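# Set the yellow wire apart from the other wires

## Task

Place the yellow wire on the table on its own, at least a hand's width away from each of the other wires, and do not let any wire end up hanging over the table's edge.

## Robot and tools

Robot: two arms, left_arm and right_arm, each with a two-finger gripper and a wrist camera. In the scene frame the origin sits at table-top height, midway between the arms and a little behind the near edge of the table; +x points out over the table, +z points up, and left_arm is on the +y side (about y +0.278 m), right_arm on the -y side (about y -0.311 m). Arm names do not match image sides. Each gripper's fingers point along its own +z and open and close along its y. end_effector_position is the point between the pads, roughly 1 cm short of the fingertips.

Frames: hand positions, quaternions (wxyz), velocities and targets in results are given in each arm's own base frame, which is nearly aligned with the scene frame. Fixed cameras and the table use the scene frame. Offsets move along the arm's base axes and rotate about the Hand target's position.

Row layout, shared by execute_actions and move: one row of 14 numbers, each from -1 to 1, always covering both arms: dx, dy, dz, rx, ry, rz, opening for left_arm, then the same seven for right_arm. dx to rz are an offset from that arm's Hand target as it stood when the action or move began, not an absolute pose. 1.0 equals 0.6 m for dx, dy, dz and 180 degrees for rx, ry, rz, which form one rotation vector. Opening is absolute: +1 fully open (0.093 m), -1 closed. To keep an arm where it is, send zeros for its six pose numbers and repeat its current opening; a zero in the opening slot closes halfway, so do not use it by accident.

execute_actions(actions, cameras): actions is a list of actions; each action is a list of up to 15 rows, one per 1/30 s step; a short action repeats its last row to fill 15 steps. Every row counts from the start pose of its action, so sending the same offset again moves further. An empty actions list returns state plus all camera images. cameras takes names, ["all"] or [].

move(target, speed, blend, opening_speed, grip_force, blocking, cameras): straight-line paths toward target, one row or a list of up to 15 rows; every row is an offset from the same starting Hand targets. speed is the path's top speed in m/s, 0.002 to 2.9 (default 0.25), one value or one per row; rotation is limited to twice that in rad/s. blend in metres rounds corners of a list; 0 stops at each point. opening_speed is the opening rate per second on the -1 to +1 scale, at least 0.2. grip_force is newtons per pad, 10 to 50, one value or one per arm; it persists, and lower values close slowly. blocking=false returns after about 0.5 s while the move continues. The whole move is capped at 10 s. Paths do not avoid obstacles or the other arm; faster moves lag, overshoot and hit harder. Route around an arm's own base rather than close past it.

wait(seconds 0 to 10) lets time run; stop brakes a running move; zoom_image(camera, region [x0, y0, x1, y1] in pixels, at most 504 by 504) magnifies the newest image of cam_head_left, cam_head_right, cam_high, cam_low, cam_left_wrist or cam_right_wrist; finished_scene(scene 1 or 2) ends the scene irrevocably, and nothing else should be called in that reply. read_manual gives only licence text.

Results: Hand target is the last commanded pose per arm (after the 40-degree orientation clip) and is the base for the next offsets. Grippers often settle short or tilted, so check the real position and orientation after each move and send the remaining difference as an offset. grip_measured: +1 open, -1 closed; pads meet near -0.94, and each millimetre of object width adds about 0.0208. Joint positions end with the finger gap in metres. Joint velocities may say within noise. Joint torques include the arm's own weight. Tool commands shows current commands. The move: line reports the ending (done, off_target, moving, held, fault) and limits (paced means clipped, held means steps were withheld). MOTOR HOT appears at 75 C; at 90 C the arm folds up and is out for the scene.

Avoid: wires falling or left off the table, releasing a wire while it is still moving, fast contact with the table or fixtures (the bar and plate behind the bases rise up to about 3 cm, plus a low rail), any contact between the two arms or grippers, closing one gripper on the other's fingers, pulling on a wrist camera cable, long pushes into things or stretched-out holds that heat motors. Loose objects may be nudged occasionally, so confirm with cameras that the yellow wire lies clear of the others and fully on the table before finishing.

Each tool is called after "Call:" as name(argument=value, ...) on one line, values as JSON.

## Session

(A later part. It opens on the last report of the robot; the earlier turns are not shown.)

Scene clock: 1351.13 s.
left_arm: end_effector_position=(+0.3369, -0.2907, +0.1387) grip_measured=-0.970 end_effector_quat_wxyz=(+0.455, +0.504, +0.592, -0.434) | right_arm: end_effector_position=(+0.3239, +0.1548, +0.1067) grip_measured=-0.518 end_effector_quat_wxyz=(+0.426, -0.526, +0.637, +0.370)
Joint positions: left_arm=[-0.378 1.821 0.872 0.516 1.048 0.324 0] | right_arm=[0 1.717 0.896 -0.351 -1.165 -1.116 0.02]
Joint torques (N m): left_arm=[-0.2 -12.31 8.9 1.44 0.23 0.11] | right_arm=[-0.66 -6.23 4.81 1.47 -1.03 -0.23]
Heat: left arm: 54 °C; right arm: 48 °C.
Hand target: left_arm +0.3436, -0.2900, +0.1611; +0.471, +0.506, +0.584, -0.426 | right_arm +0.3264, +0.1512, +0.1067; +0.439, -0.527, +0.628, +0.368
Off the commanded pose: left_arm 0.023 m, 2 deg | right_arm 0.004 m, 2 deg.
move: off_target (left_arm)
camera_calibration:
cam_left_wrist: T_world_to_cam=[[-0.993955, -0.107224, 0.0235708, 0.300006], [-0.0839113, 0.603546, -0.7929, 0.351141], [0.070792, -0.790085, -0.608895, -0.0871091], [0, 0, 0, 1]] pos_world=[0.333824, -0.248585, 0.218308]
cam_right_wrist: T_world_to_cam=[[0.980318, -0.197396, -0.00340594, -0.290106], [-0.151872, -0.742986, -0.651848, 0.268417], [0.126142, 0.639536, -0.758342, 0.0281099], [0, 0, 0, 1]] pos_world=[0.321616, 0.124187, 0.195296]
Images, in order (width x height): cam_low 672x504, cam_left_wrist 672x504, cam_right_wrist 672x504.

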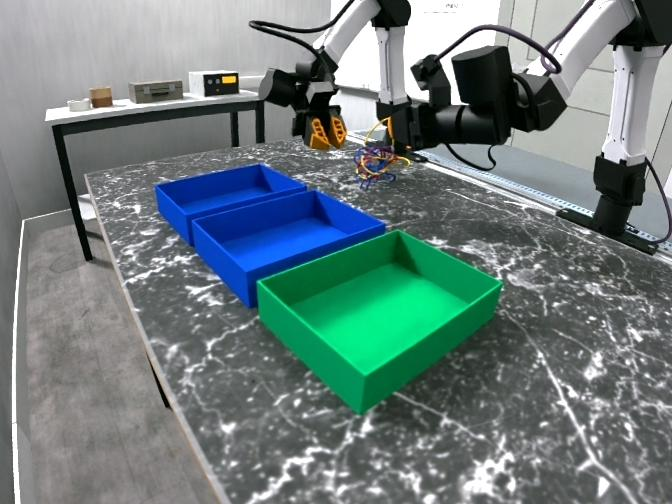

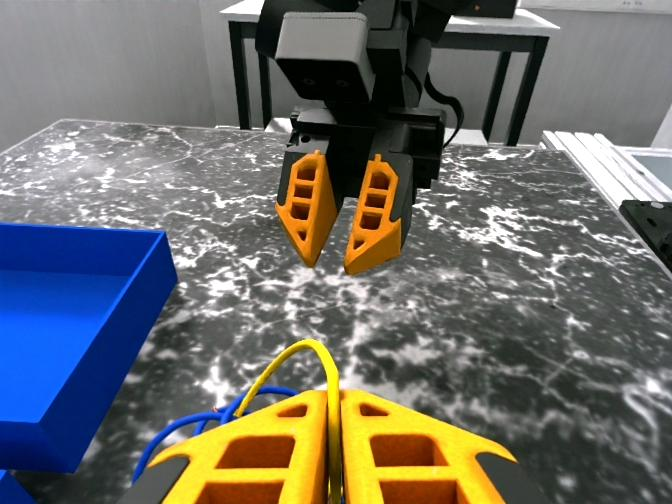

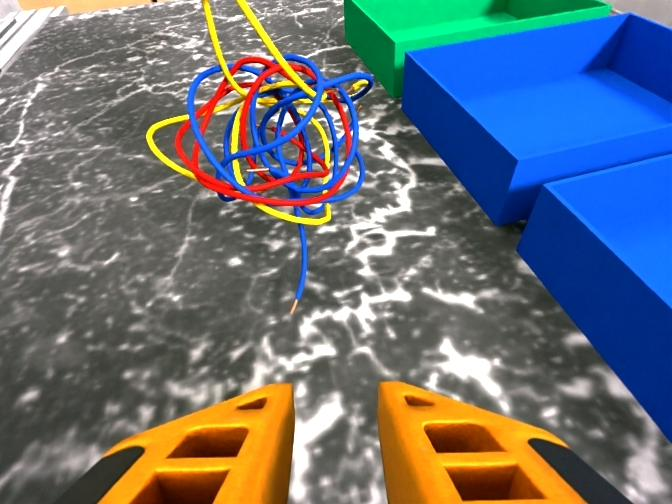

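Call:
zoom_image(camera="cam_right_wrist", region=[140, 40, 390, 330])

Scaled by 1.738 from the camera's 672x504 image, which has a finer 960x720 frame.

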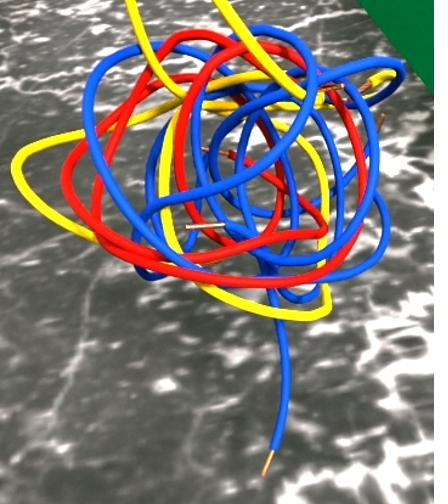

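Call:
move(target=[0, 0, 0, 0, 0, 0, -1.0, -0.0137, 0.0788, -0.062, 0, 0, 0, -0.5], speed=0.1, cameras=["cam_right_wrist"])

Scene clock: 1404.67 s.
left_arm: end_effector_position=(+0.3369, -0.2907, +0.1386) grip_measured=-0.970 end_effector_quat_wxyz=(+0.455, +0.504, +0.593, -0.434) | right_arm: end_effector_position=(+0.3150, +0.1990, +0.0733) grip_measured=-0.502 end_effector_quat_wxyz=(+0.438, -0.531, +0.621, +0.375)
Joint positions: left_arm=[-0.378 1.821 0.872 0.515 1.048 0.324 0] | right_arm=[0.145 1.78 0.716 0.185 -1.12 -0.824 0.021]
Joint torques (N m): left_arm=[-0.24 -12.29 8.9 1.45 0.22 0.12] | right_arm=[1.06 -6.2 4.14 2 -0.38 0.11]
Motor temperatures (°C): left_arm=[25 43 36 47 25 28 29] | right_arm=[24 36 43 36 28 25 26]
Heat: left arm: 47 °C; right arm: 43 °C.
Hand target: left_arm +0.3436, -0.2899, +0.1610; +0.471, +0.506, +0.584, -0.426 | right_arm +0.3181, +0.1985, +0.0695; +0.439, -0.527, +0.628, +0.368
Off the commanded pose: left_arm 0.023 m, 2 deg | right_arm 0.005 m, 1 deg.
move: off_target (left_arm)
camera_calibration:
cam_right_wrist: T_world_to_cam=[[0.983492, -0.180133, 0.0172093, -0.278758], [-0.121437, -0.727532, -0.675241, 0.267158], [0.134154, 0.662004, -0.737397, -0.032877], [0, 0, 0, 1]] pos_world=[0.31101, 0.165917, 0.16095]
Images, in order (width x height): cam_right_wrist 672x504.

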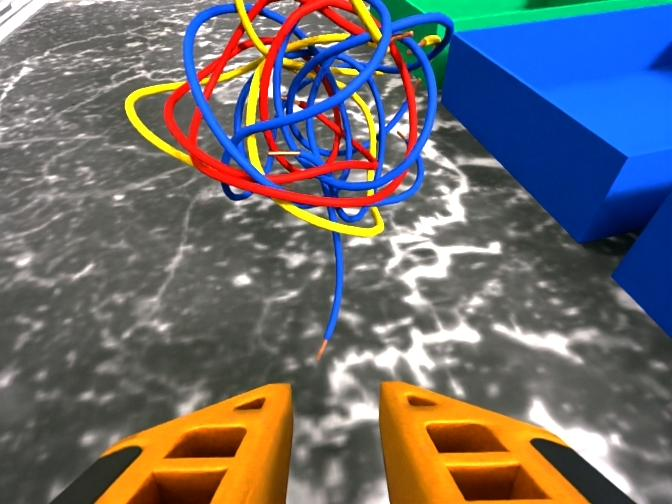

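Call:
move(target=[[0, 0, 0, 0, 0, 0, -1.0, 0.0135, 0.0698, -0.0252, 0, 0, 0, -0.5], [0, 0, 0, 0, 0, 0, -1.0, 0.0135, 0.0698, -0.0252, 0, 0, 0, -1.0]], speed=0.08, grip_force=[50, 30], cameras=["cam_right_wrist"])

Scene clock: 1436.27 s.
left_arm: end_effector_position=(+0.3369, -0.2907, +0.1386) grip_measured=-0.970 end_effector_quat_wxyz=(+0.455, +0.504, +0.593, -0.434) | right_arm: end_effector_position=(+0.3205, +0.2400, +0.0551) grip_measured=-0.986 end_effector_quat_wxyz=(+0.433, -0.531, +0.625, +0.376)
Joint positions: left_arm=[-0.378 1.821 0.872 0.515 1.048 0.324 0] | right_arm=[0.275 1.888 0.716 0.447 -1.026 -0.637 0]
Joint torques (N m): left_arm=[-0.24 -12.26 8.88 1.46 0.22 0.12] | right_arm=[0.88 -6.43 4.77 2.28 -0.33 0.2]
Heat: left arm: 45 °C; right arm: 41 °C.
Hand target: left_arm +0.3436, -0.2899, +0.1610; +0.471, +0.506, +0.584, -0.426 | right_arm +0.3262, +0.2404, +0.0543; +0.439, -0.527, +0.628, +0.368
Off the commanded pose: left_arm 0.023 m, 2 deg | right_arm 0.006 m, 1 deg.
grip_force (N): 50, 30
move: off_target (left_arm)
camera_calibration:
cam_right_wrist: T_world_to_cam=[[0.983809, -0.17897, 0.00949391, -0.276467], [-0.126816, -0.732589, -0.668753, 0.288003], [0.126642, 0.656721, -0.743424, -0.0702083], [0, 0, 0, 1]] pos_world=[0.317405, 0.207616, 0.143033]
Images, in order (width x height): cam_right_wrist 672x504.

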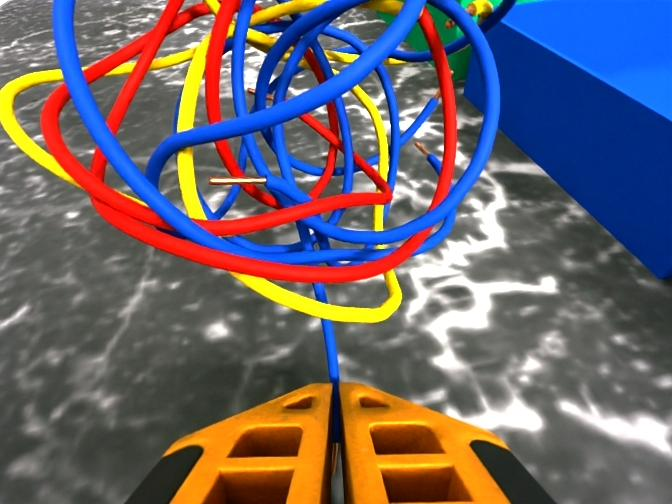

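Call:
zoom_image(camera="cam_right_wrist", region=[0, 0, 504, 400])

Scaled by 1.000.

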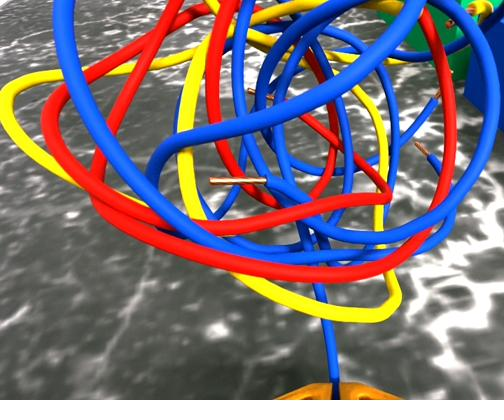

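Call:
move(target=[0, 0, 0, 0, 0, 0, -1.0, 0, -0.1, 0.0, 0, 0, 0, -1.0], speed=0.06, cameras=["cam_right_wrist", "cam_high", "cam_low"])

Scene clock: 1453.40 s.
left_arm: end_effector_position=(+0.3368, -0.2906, +0.1385) grip_measured=-0.970 end_effector_quat_wxyz=(+0.454, +0.504, +0.593, -0.434) | right_arm: end_effector_position=(+0.3215, +0.1840, +0.0427) grip_measured=-0.986 end_effector_quat_wxyz=(+0.430, -0.524, +0.635, +0.371)
Joint positions: left_arm=[-0.378 1.821 0.872 0.514 1.048 0.324 0] | right_arm=[0.097 1.888 0.724 0.198 -1.125 -0.894 0]
Joint torques (N m): left_arm=[-0.18 -12.31 8.85 1.45 0.21 0.12] | right_arm=[-0.36 -9.48 6.05 1.13 -0.79 -0.26]
Motor temperatures (°C): left_arm=[25 44 38 44 25 28 29] | right_arm=[24 37 41 41 27 25 26]
Heat: left arm: 44 °C; right arm: 41 °C.
Hand target: left_arm +0.3436, -0.2900, +0.1611; +0.471, +0.506, +0.584, -0.426 | right_arm +0.3262, +0.1803, +0.0543; +0.439, -0.527, +0.628, +0.368
Off the commanded pose: left_arm 0.024 m, 2 deg | right_arm 0.013 m, 1 deg.
grip_force (N): 50, 30
move: off_target (left_arm, right_arm)
camera_calibration:
cam_right_wrist: T_world_to_cam=[[0.979883, -0.199572, -0.000791978, -0.28187], [-0.150463, -0.736145, -0.659887, 0.24661], [0.131112, 0.646731, -0.751364, -0.0420588], [0, 0, 0, 1]] pos_world=[0.31882, 0.152489, 0.13091]
Images, in order (width x height): cam_high 672x504, cam_low 672x504, cam_right_wrist 672x504.

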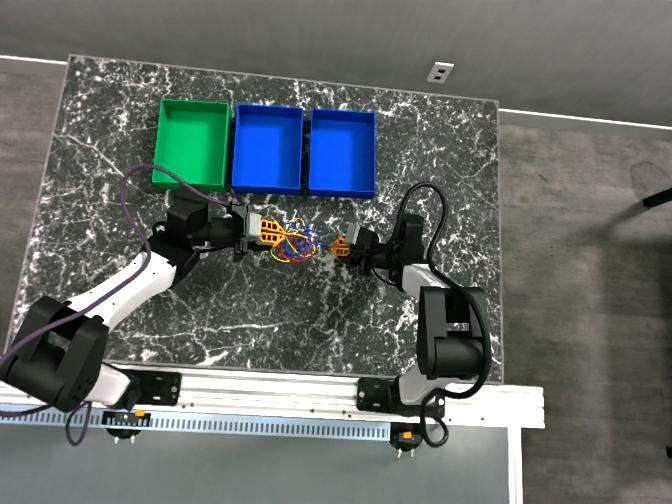

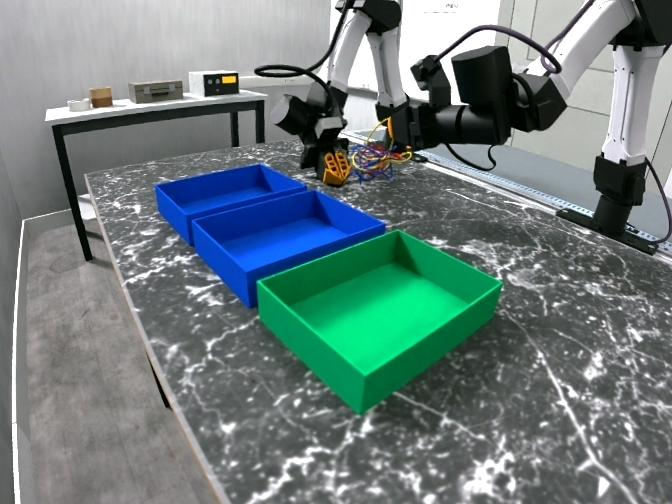

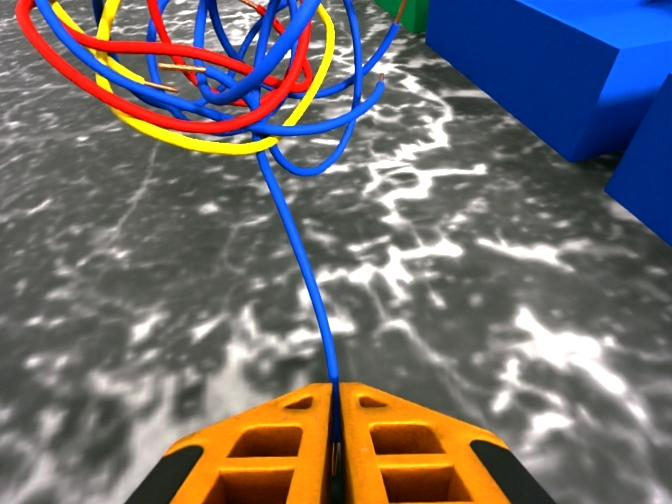

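Call:
move(target=[0, 0, 0, 0, 0, 0, -1.0, -0.01, -0.1667, 0.0333, 0, 0, -0.12, -1.0], speed=0.08, cameras=["cam_right_wrist", "cam_high", "cam_low"])

Scene clock: 1467.57 s.
left_arm: end_effector_position=(+0.3368, -0.2906, +0.1384) grip_measured=-0.970 end_effector_quat_wxyz=(+0.454, +0.504, +0.593, -0.434) | right_arm: end_effector_position=(+0.3144, +0.0893, +0.0689) grip_measured=-0.986 end_effector_quat_wxyz=(+0.488, -0.406, +0.711, +0.304)
Joint positions: left_arm=[-0.378 1.821 0.872 0.514 1.048 0.324 0] | right_arm=[-0.207 1.631 0.52 0.209 -1.124 -0.813 0]
Joint torques (N m): left_arm=[-0.2 -12.31 8.85 1.47 0.23 0.12] | right_arm=[-1.16 -7.87 4.01 1.93 -0.32 0.13]
Heat: left arm: 45 °C; right arm: 42 °C.
Hand target: left_arm +0.3436, -0.2900, +0.1611; +0.471, +0.506, +0.584, -0.426 | right_arm +0.3202, +0.0803, +0.0743; +0.500, -0.400, +0.715, +0.280
Off the commanded pose: left_arm 0.024 m, 2 deg | right_arm 0.012 m, 3 deg.
grip_force (N): 50, 30
move: off_target (left_arm, right_arm)
camera_calibration:
cam_right_wrist: T_world_to_cam=[[0.861052, -0.508248, -0.0165267, -0.227767], [-0.386147, -0.632355, -0.671578, 0.258727], [0.330878, 0.584645, -0.74075, -0.018195], [0, 0, 0, 1]] pos_world=[0.302046, 0.058483, 0.156513]
Images, in order (width x height): cam_high 672x504, cam_low 672x504, cam_right_wrist 672x504.

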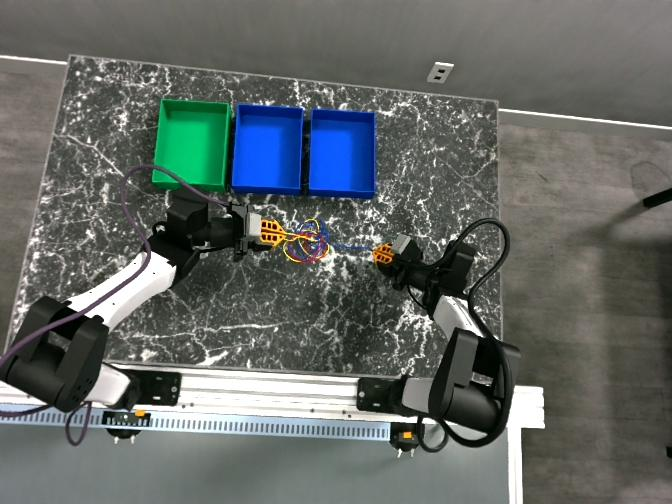

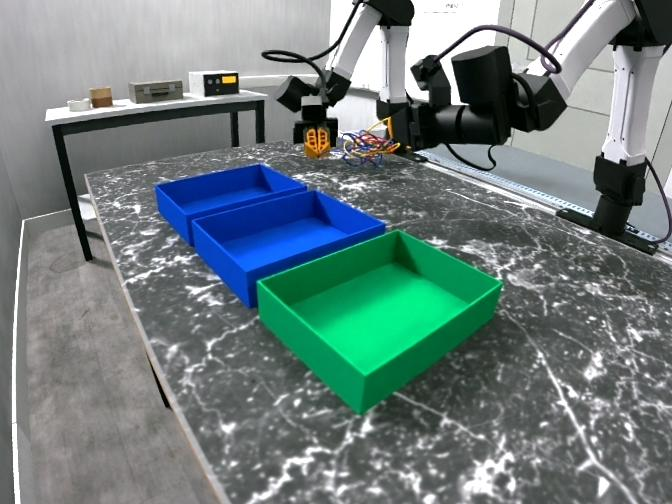

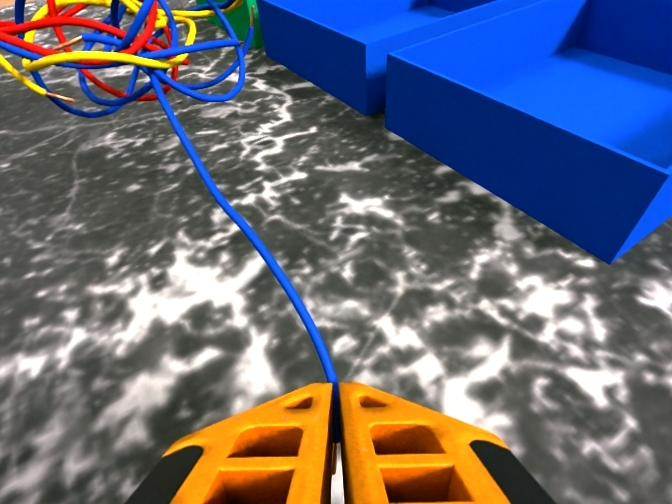

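Call:
zoom_image(camera="cam_high", region=[240, 190, 420, 290])

Call:
zoom_image(camera="cam_right_wrist", region=[0, 0, 290, 160])

Scaled by 2.800 from the camera's 672x504 image, which has a finer 960x720 frame.

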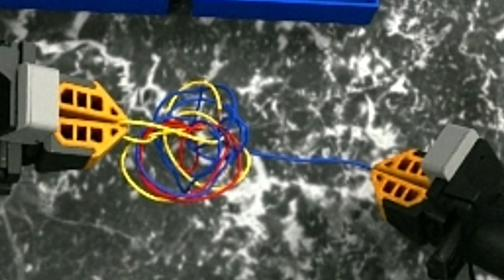

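Scaled by 1.738 from the camera's 672x504 image, which has a finer 960x720 frame.

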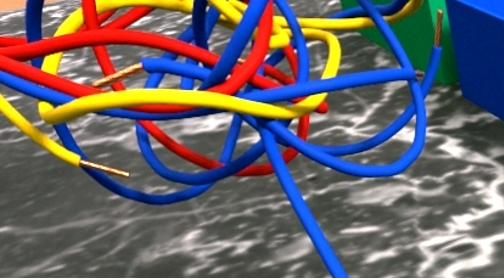

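Call:
move(target=[0, 0, 0, 0, 0, 0, -1.0, -0.01, -0.25, 0.0, 0, 0, -0.15, -1.0], speed=0.1, cameras=["cam_right_wrist", "cam_high"])

Scene clock: 1485.13 s.
left_arm: end_effector_position=(+0.3326, -0.2952, +0.1378) grip_measured=-0.970 end_effector_quat_wxyz=(+0.449, +0.507, +0.591, -0.438) | right_arm: end_effector_position=(+0.3109, -0.0481, +0.0762) grip_measured=-0.986 end_effector_quat_wxyz=(+0.554, -0.240, +0.773, +0.195)
Joint positions: left_arm=[-0.392 1.821 0.873 0.506 1.048 0.324 0] | right_arm=[-0.667 1.576 0.474 0.209 -1.162 -0.813 0]
Joint torques (N m): left_arm=[0.83 -12.37 8.8 1.52 0.22 0.13] | right_arm=[-3.15 -5.49 5.38 1.72 0.09 0.04]
Heat: left arm: 45 °C; right arm: 41 °C.
Hand target: left_arm +0.3436, -0.2900, +0.1611; +0.471, +0.506, +0.584, -0.426 | right_arm +0.3142, -0.0697, +0.0743; +0.552, -0.222, +0.789, +0.155
Off the commanded pose: left_arm 0.026 m, 3 deg | right_arm 0.022 m, 5 deg.
grip_force (N): 50, 30
move: off_target (left_arm, right_arm)
camera_calibration:
cam_right_wrist: T_world_to_cam=[[0.565765, -0.824394, -0.0168601, -0.217801], [-0.600018, -0.397583, -0.694195, 0.254958], [0.565587, 0.402867, -0.71959, -0.0145513], [0, 0, 0, 1]] pos_world=[0.284433, -0.072325, 0.162847]
Images, in order (width x height): cam_high 672x504, cam_right_wrist 672x504.

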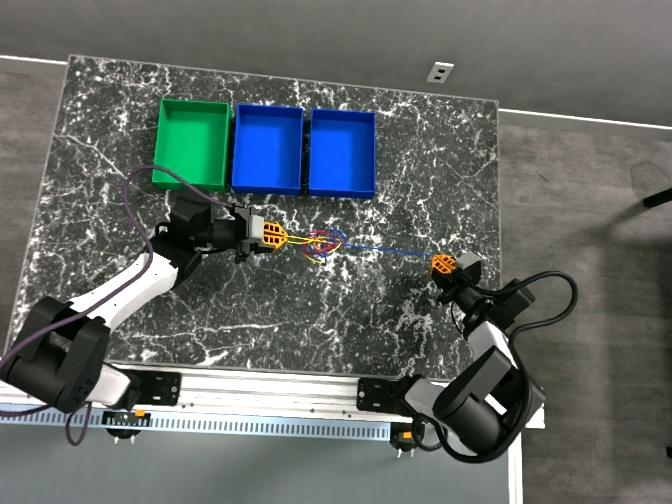

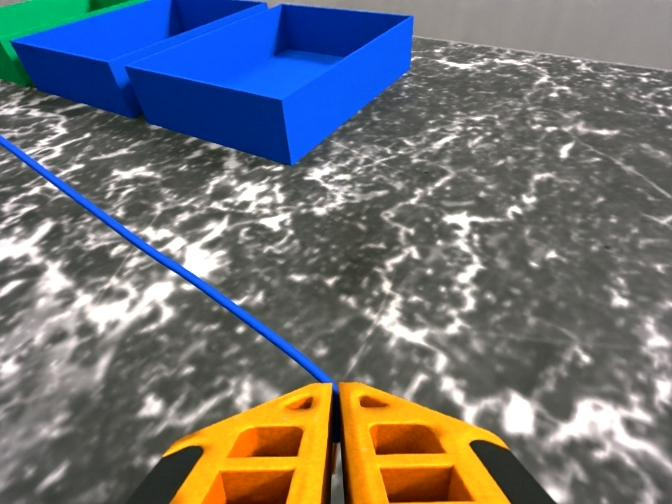

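Call:
zoom_image(camera="cam_high", region=[240, 190, 460, 300])

Call:
zoom_image(camera="cam_high", region=[280, 205, 360, 275])

Scaled by 2.291 from the camera's 672x504 image, which has a finer 960x720 frame.

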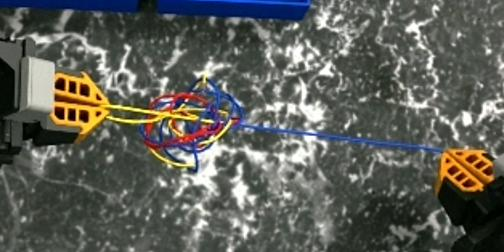

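Scaled by 6.300 from the camera's 672x504 image, which has a finer 960x720 frame.

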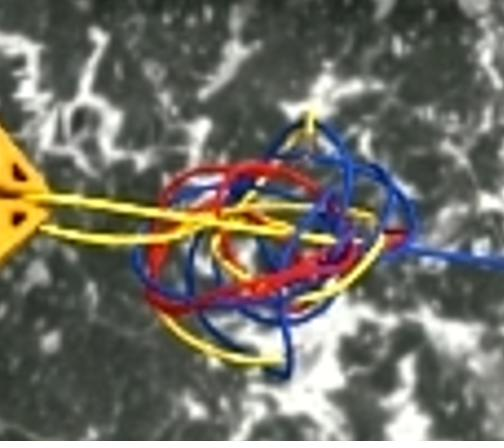

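Call:
move(target=[0, 0, 0, 0, 0, 0, -1.0, 0, -0.0667, 0.0, 0, 0, -0.05, -1.0], speed=0.05, cameras=["cam_left_wrist", "cam_high", "cam_low"])

Scene clock: 1504.03 s.
left_arm: end_effector_position=(+0.3312, -0.2967, +0.1378) grip_measured=-0.970 end_effector_quat_wxyz=(+0.448, +0.508, +0.590, -0.439) | right_arm: end_effector_position=(+0.3076, -0.0802, +0.0768) grip_measured=-0.986 end_effector_quat_wxyz=(+0.558, -0.177, +0.791, +0.177)
Joint positions: left_arm=[-0.396 1.821 0.873 0.506 1.048 0.324 0] | right_arm=[-0.759 1.576 0.474 0.235 -1.147 -0.734 0]
Joint torques (N m): left_arm=[1.2 -12.37 8.84 1.51 0.22 0.12] | right_arm=[-3 -5.05 4.9 2.53 0.44 0.19]
Heat: left arm: 46 °C; right arm: 40 °C.
Hand target: left_arm +0.3436, -0.2900, +0.1611; +0.471, +0.506, +0.584, -0.426 | right_arm +0.3142, -0.1097, +0.0743; +0.562, -0.160, +0.804, +0.112
Off the commanded pose: left_arm 0.027 m, 3 deg | right_arm 0.030 m, 8 deg.
grip_force (N): 50, 30
move: off_target (left_arm, right_arm)
camera_calibration:
cam_left_wrist: T_world_to_cam=[[-0.995544, -0.0890457, 0.0310223, 0.298614], [-0.0789682, 0.607524, -0.790366, 0.35284], [0.051532, -0.789295, -0.611848, -0.0849973], [0, 0, 0, 1]] pos_world=[0.329526, -0.254856, 0.217603]
Images, in order (width x height): cam_high 672x504, cam_low 672x504, cam_left_wrist 672x504.

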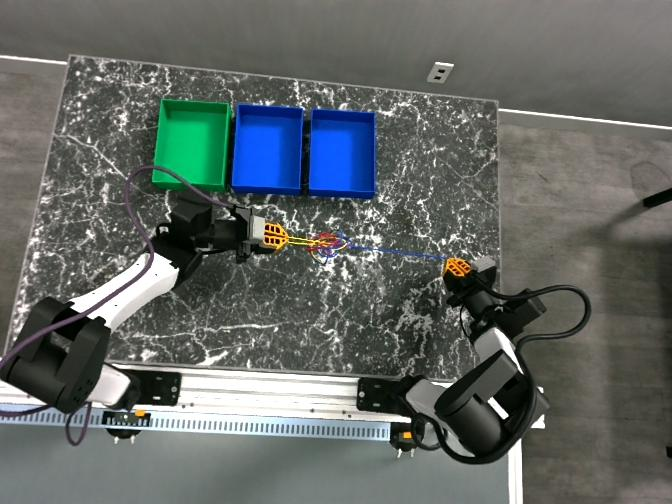

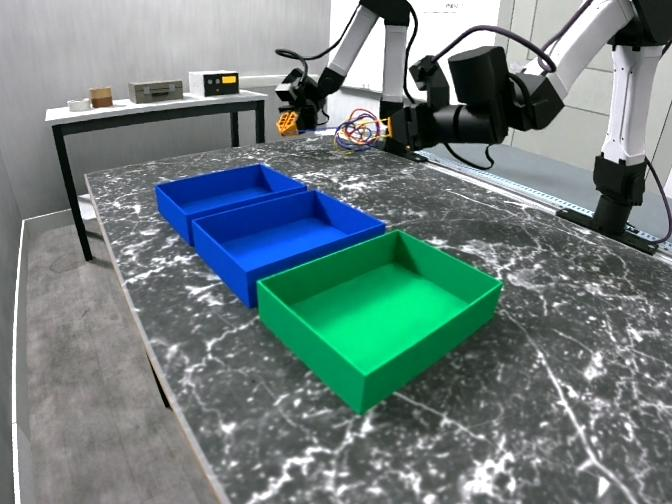

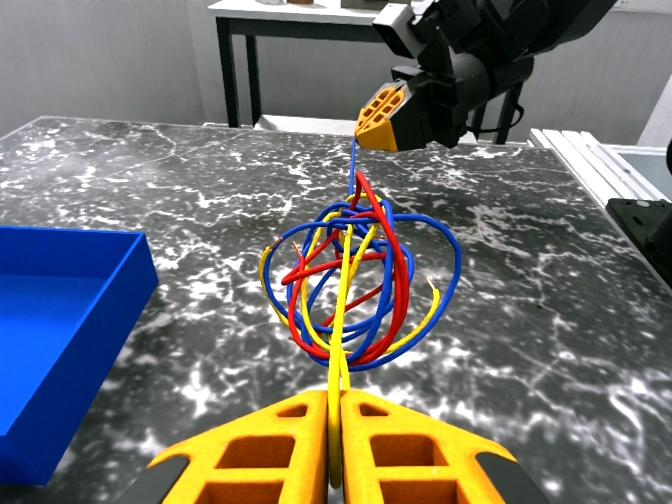

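Call:
zoom_image(camera="cam_left_wrist", region=[240, 120, 480, 400])

Call:
zoom_image(camera="cam_low", region=[260, 80, 420, 180])

Scaled by 1.800 from the camera's 672x504 image, which has a finer 960x720 frame.

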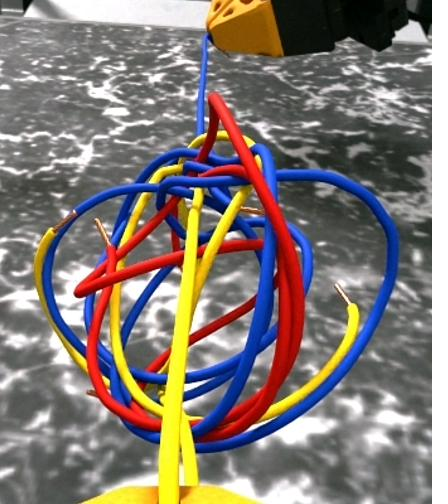

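Scaled by 3.150 from the camera's 672x504 image, which has a finer 960x720 frame.

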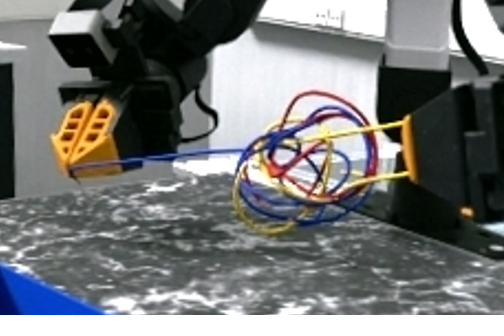

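Call:
move(target=[0, 0, 0, 0, 0, 0, -1.0, 0, 0.15, 0.0, 0, 0, 0.05, -1.0], speed=0.1, cameras=["cam_left_wrist", "cam_low"])

Scene clock: 1541.13 s.
left_arm: end_effector_position=(+0.3344, -0.2931, +0.1378) grip_measured=-0.970 end_effector_quat_wxyz=(+0.450, +0.505, +0.593, -0.437) | right_arm: end_effector_position=(+0.3104, -0.0159, +0.0667) grip_measured=-0.986 end_effector_quat_wxyz=(+0.540, -0.221, +0.794, +0.174)
Joint positions: left_arm=[-0.386 1.821 0.873 0.506 1.048 0.324 0] | right_arm=[-0.52 1.49 0.322 0.464 -0.986 -0.576 0]
Joint torques (N m): left_arm=[0.32 -12.36 8.83 1.53 0.22 0.14] | right_arm=[0.9 -6.26 4.19 2.33 -0.32 0.14]
Heat: left arm: 46 °C; right arm: 41 °C.
Hand target: left_arm +0.3436, -0.2900, +0.1611; +0.471, +0.506, +0.584, -0.426 | right_arm +0.3142, -0.0197, +0.0743; +0.552, -0.222, +0.789, +0.155
Off the commanded pose: left_arm 0.025 m, 3 deg | right_arm 0.009 m, 3 deg.
grip_force (N): 50, 30
move: off_target (left_arm, right_arm)
camera_calibration:
cam_left_wrist: T_world_to_cam=[[-0.994537, -0.0996804, 0.0309912, 0.298561], [-0.0854303, 0.606624, -0.790385, 0.352792], [0.0599859, -0.788715, -0.611826, -0.0849673], [0, 0, 0, 1]] pos_world=[0.332165, -0.251266, 0.217604]
Images, in order (width x height): cam_low 672x504, cam_left_wrist 672x504.

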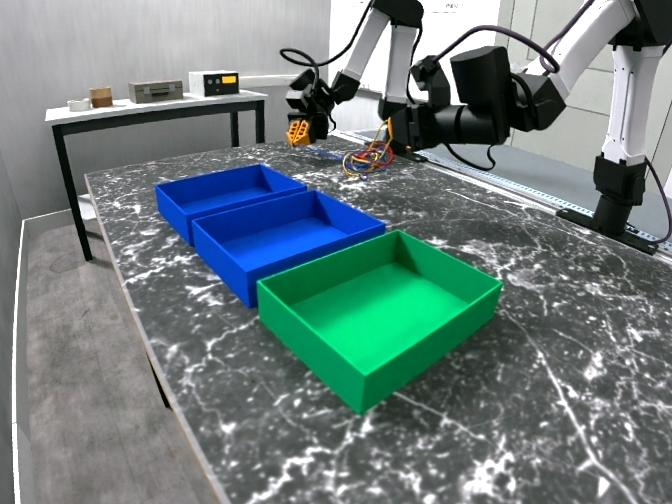

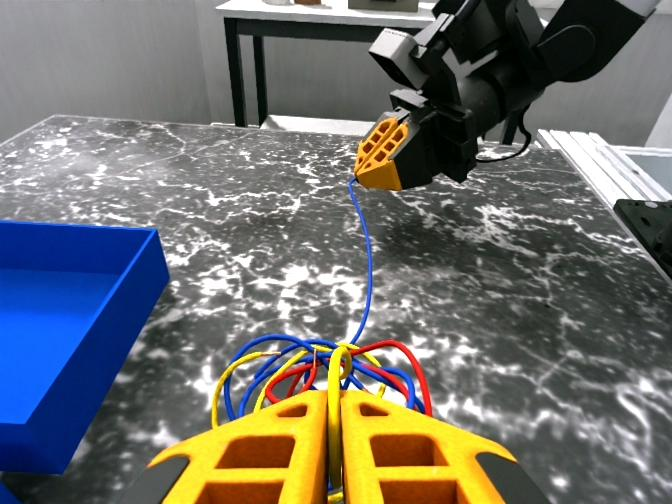

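Call:
move(target=[[0, 0, 0, 0, 0, 0, -1.0, 0, -0.133, 0.1, 0, 0, -0.05, -1.0], [0, 0, 0, 0, 0, 0, -1.0, 0, -0.03, 0.05, 0, 0, 0, -1.0], [0, 0, 0, 0, 0, 0, -1.0, 0.05, -0.133, 0.0, 0, 0, -0.05, -1.0], [0, 0, 0, 0, 0, 0, -1.0, 0, -0.03, 0.05, 0, 0, 0, -1.0], [0, 0, 0, 0, 0, 0, -1.0, -0.05, -0.15, 0.1, 0, 0, -0.05, -1.0]], speed=0.15, blend=[0.01, 0.01, 0.01, 0.01, 0], cameras=["cam_left_wrist", "cam_low", "cam_high"])

Scene clock: 1559.07 s.
left_arm: end_effector_position=(+0.3319, -0.2970, +0.1388) grip_measured=-0.970 end_effector_quat_wxyz=(+0.449, +0.509, +0.589, -0.439) | right_arm: end_effector_position=(+0.2814, -0.0884, +0.1258) grip_measured=-0.986 end_effector_quat_wxyz=(+0.560, -0.159, +0.798, +0.156)
Joint positions: left_arm=[-0.396 1.821 0.876 0.506 1.048 0.324 0] | right_arm=[-0.856 1.309 0.537 -0.177 -1.161 -0.833 0]
Joint torques (N m): left_arm=[1.2 -12.36 8.55 1.52 0.21 0.13] | right_arm=[-2.45 -4.45 8.84 1.48 -0.14 -0.25]
Heat: left arm: 47 °C; right arm: 43 °C.
Hand target: left_arm +0.3436, -0.2900, +0.1611; +0.471, +0.506, +0.584, -0.426 | right_arm +0.2842, -0.1097, +0.1343; +0.562, -0.160, +0.804, +0.111
Off the commanded pose: left_arm 0.026 m, 3 deg | right_arm 0.023 m, 5 deg.
grip_force (N): 50, 30
move: off_target (left_arm, right_arm)
camera_calibration:
cam_left_wrist: T_world_to_cam=[[-0.995634, -0.0889597, 0.0282766, 0.299637], [-0.0766731, 0.606601, -0.791301, 0.35286], [0.0532413, -0.790014, -0.610773, -0.0855317], [0, 0, 0, 1]] pos_world=[0.329937, -0.254961, 0.218505]
Images, in order (width x height): cam_high 672x504, cam_low 672x504, cam_left_wrist 672x504.

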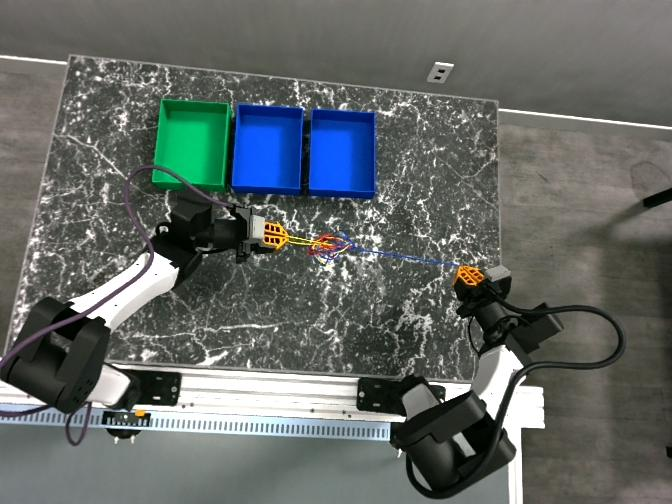

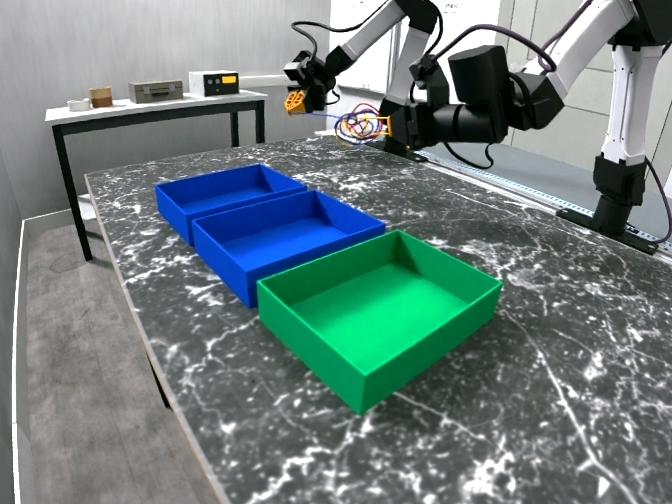

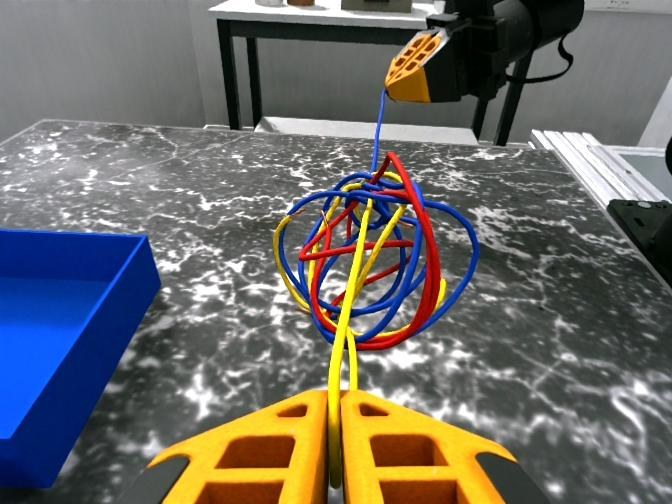

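Call:
zoom_image(camera="cam_left_wrist", region=[260, 140, 490, 360])

Call:
zoom_image(camera="cam_left_wrist", region=[320, 140, 450, 250])

Scaled by 2.191 from the camera's 672x504 image, which has a finer 960x720 frame.

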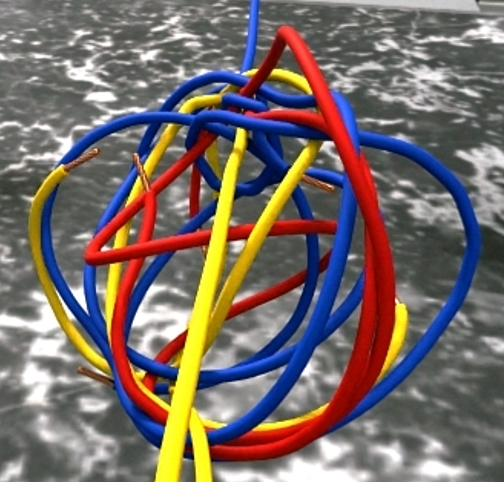

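Scaled by 3.877 from the camera's 672x504 image, which has a finer 960x720 frame.

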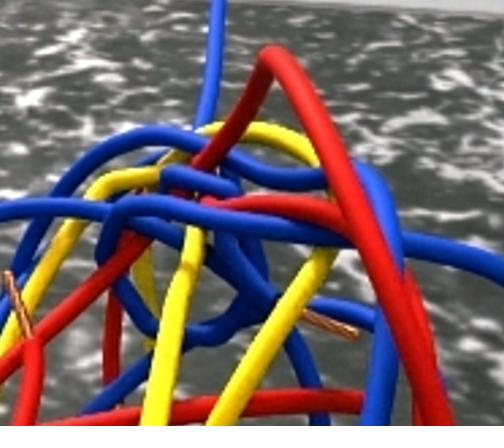

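Call:
move(target=[0, 0, 0, 0, 0, 0, -1.0, 0, -0.05, 0.0, 0, 0, 0, -1.0], speed=0.05, cameras=["cam_left_wrist"])

Scene clock: 1612.63 s.
left_arm: end_effector_position=(+0.3291, -0.3000, +0.1389) grip_measured=-0.970 end_effector_quat_wxyz=(+0.447, +0.511, +0.587, -0.441) | right_arm: end_effector_position=(+0.2810, -0.1127, +0.1312) grip_measured=-0.986 end_effector_quat_wxyz=(+0.566, -0.158, +0.793, +0.162)
Joint positions: left_arm=[-0.405 1.821 0.876 0.506 1.048 0.324 0] | right_arm=[-0.931 1.417 0.657 -0.341 -1.218 -0.993 0]
Joint torques (N m): left_arm=[1.96 -12.34 8.47 1.51 0.21 0.15] | right_arm=[-3.08 -3.51 9.1 1.47 -0.05 -0.19]
Motor temperatures (°C): left_arm=[25 47 42 43 25 28 29] | right_arm=[25 35 47 40 27 25 27]
Heat: left arm: 47 °C; right arm: 47 °C.
Hand target: left_arm +0.3436, -0.2900, +0.1611; +0.471, +0.506, +0.584, -0.426 | right_arm +0.2843, -0.1397, +0.1343; +0.562, -0.160, +0.804, +0.111
Off the commanded pose: left_arm 0.028 m, 3 deg | right_arm 0.027 m, 6 deg.
grip_force (N): 50, 30
move: off_target (left_arm, right_arm)
camera_calibration:
cam_left_wrist: T_world_to_cam=[[-0.996436, -0.0794582, 0.0283269, 0.299641], [-0.0709174, 0.607205, -0.791374, 0.352835], [0.0456809, -0.790562, -0.610676, -0.0855305], [0, 0, 0, 1]] pos_world=[0.327502, -0.258052, 0.218505]
Images, in order (width x height): cam_left_wrist 672x504.

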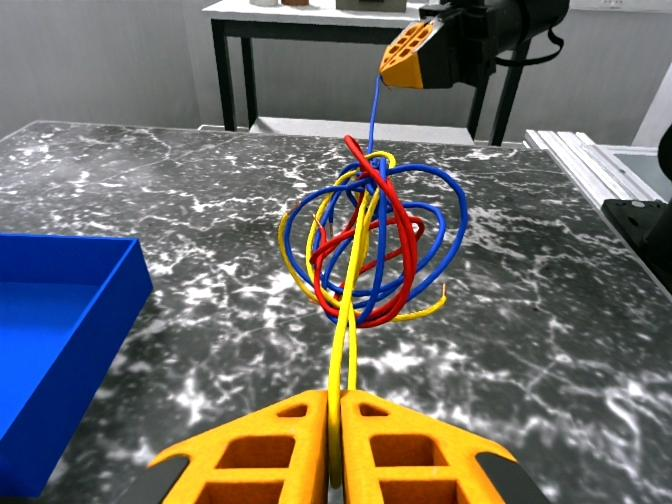

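Call:
zoom_image(camera="cam_left_wrist", region=[260, 120, 490, 350])

Call:
zoom_image(camera="cam_left_wrist", region=[320, 120, 430, 230])

Scaled by 2.191 from the camera's 672x504 image, which has a finer 960x720 frame.

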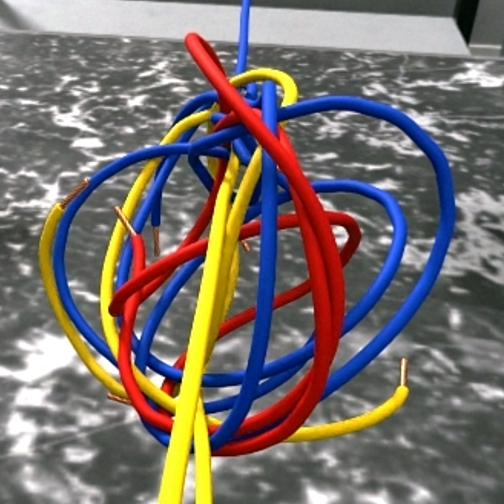

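Scaled by 4.582 from the camera's 672x504 image, which has a finer 960x720 frame.

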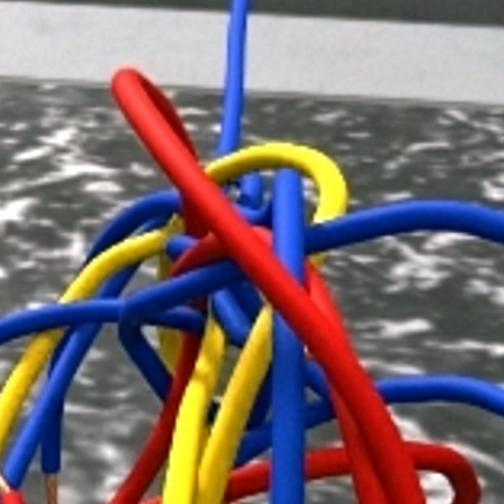

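Call:
move(target=[0, 0, 0, 0, 0, 0, -1.0, 0, -0.05, 0.0, 0, 0, 0, -1.0], speed=0.05, cameras=["cam_left_wrist"])

Scene clock: 1626.37 s.
left_arm: end_effector_position=(+0.3290, -0.3000, +0.1389) grip_measured=-0.970 end_effector_quat_wxyz=(+0.447, +0.511, +0.587, -0.441) | right_arm: end_effector_position=(+0.2827, -0.1392, +0.1316) grip_measured=-0.986 end_effector_quat_wxyz=(+0.563, -0.153, +0.795, +0.166)
Joint positions: left_arm=[-0.405 1.821 0.876 0.506 1.048 0.324 0] | right_arm=[-0.988 1.541 0.79 -0.507 -1.239 -1.144 0]
Joint torques (N m): left_arm=[1.87 -12.36 8.54 1.51 0.21 0.13] | right_arm=[-3.77 -4.23 9.11 1.42 -0.16 -0.27]
Heat: left arm: 48 °C; right arm: 47 °C.
Hand target: left_arm +0.3436, -0.2900, +0.1611; +0.471, +0.506, +0.584, -0.426 | right_arm +0.2842, -0.1697, +0.1343; +0.562, -0.160, +0.804, +0.111
Off the commanded pose: left_arm 0.028 m, 3 deg | right_arm 0.031 m, 6 deg.
grip_force (N): 50, 30
move: off_target (left_arm, right_arm)
camera_calibration:
cam_left_wrist: T_world_to_cam=[[-0.996457, -0.0791529, 0.0284413, 0.299697], [-0.0708124, 0.607056, -0.791498, 0.35287], [0.0453839, -0.790707, -0.61051, -0.0854458], [0, 0, 0, 1]] pos_world=[0.327501, -0.258052, 0.218606]
Images, in order (width x height): cam_left_wrist 672x504.

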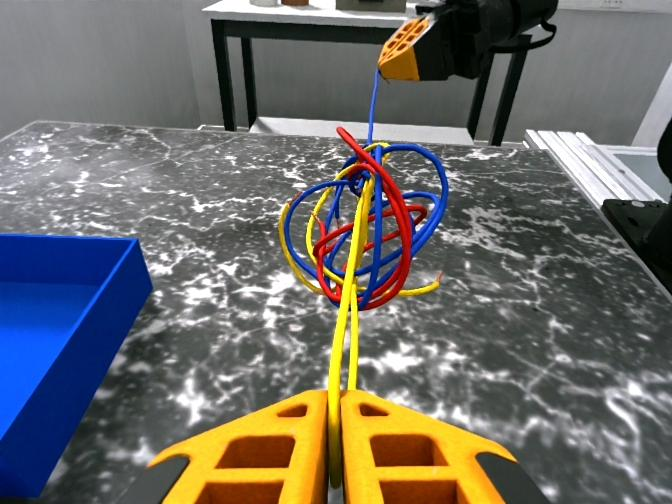

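Call:
move(target=[0, 0, 0, 0, 0, 0, -1.0, 0, -0.0667, 0.0, 0, 0, 0, -1.0], speed=0.05, cameras=["cam_left_wrist"])

Scene clock: 1635.20 s.
left_arm: end_effector_position=(+0.3358, -0.2924, +0.1389) grip_measured=-0.970 end_effector_quat_wxyz=(+0.452, +0.505, +0.593, -0.436) | right_arm: end_effector_position=(+0.2861, -0.1994, +0.1334) grip_measured=-0.989 end_effector_quat_wxyz=(+0.567, -0.158, +0.799, +0.124)
Joint positions: left_arm=[-0.382 1.821 0.876 0.506 1.049 0.324 0] | right_arm=[-1.081 1.711 1 -0.637 -1.23 -1.314 0]
Joint torques (N m): left_arm=[0.09 -12.38 8.55 1.51 0.21 0.14] | right_arm=[-0.7 -5.9 7.68 0.63 -0.57 -0.21]
Heat: left arm: 48 °C; right arm: 47 °C.
Hand target: left_arm +0.3436, -0.2900, +0.1611; +0.471, +0.506, +0.584, -0.426 | right_arm +0.2842, -0.2097, +0.1343; +0.562, -0.160, +0.804, +0.111
Off the commanded pose: left_arm 0.024 m, 3 deg | right_arm 0.011 m, 2 deg.
grip_force (N): 50, 30
move: off_target (left_arm, right_arm)
camera_calibration:
cam_left_wrist: T_world_to_cam=[[-0.994406, -0.101717, 0.0284559, 0.299732], [-0.0845583, 0.60522, -0.791555, 0.352753], [0.0632923, -0.789533, -0.610435, -0.085328], [0, 0, 0, 1]] pos_world=[0.333284, -0.250374, 0.218607]
Images, in order (width x height): cam_left_wrist 672x504.

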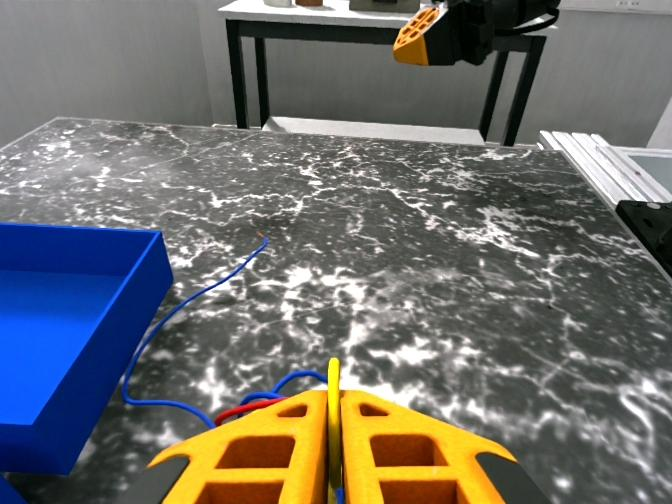

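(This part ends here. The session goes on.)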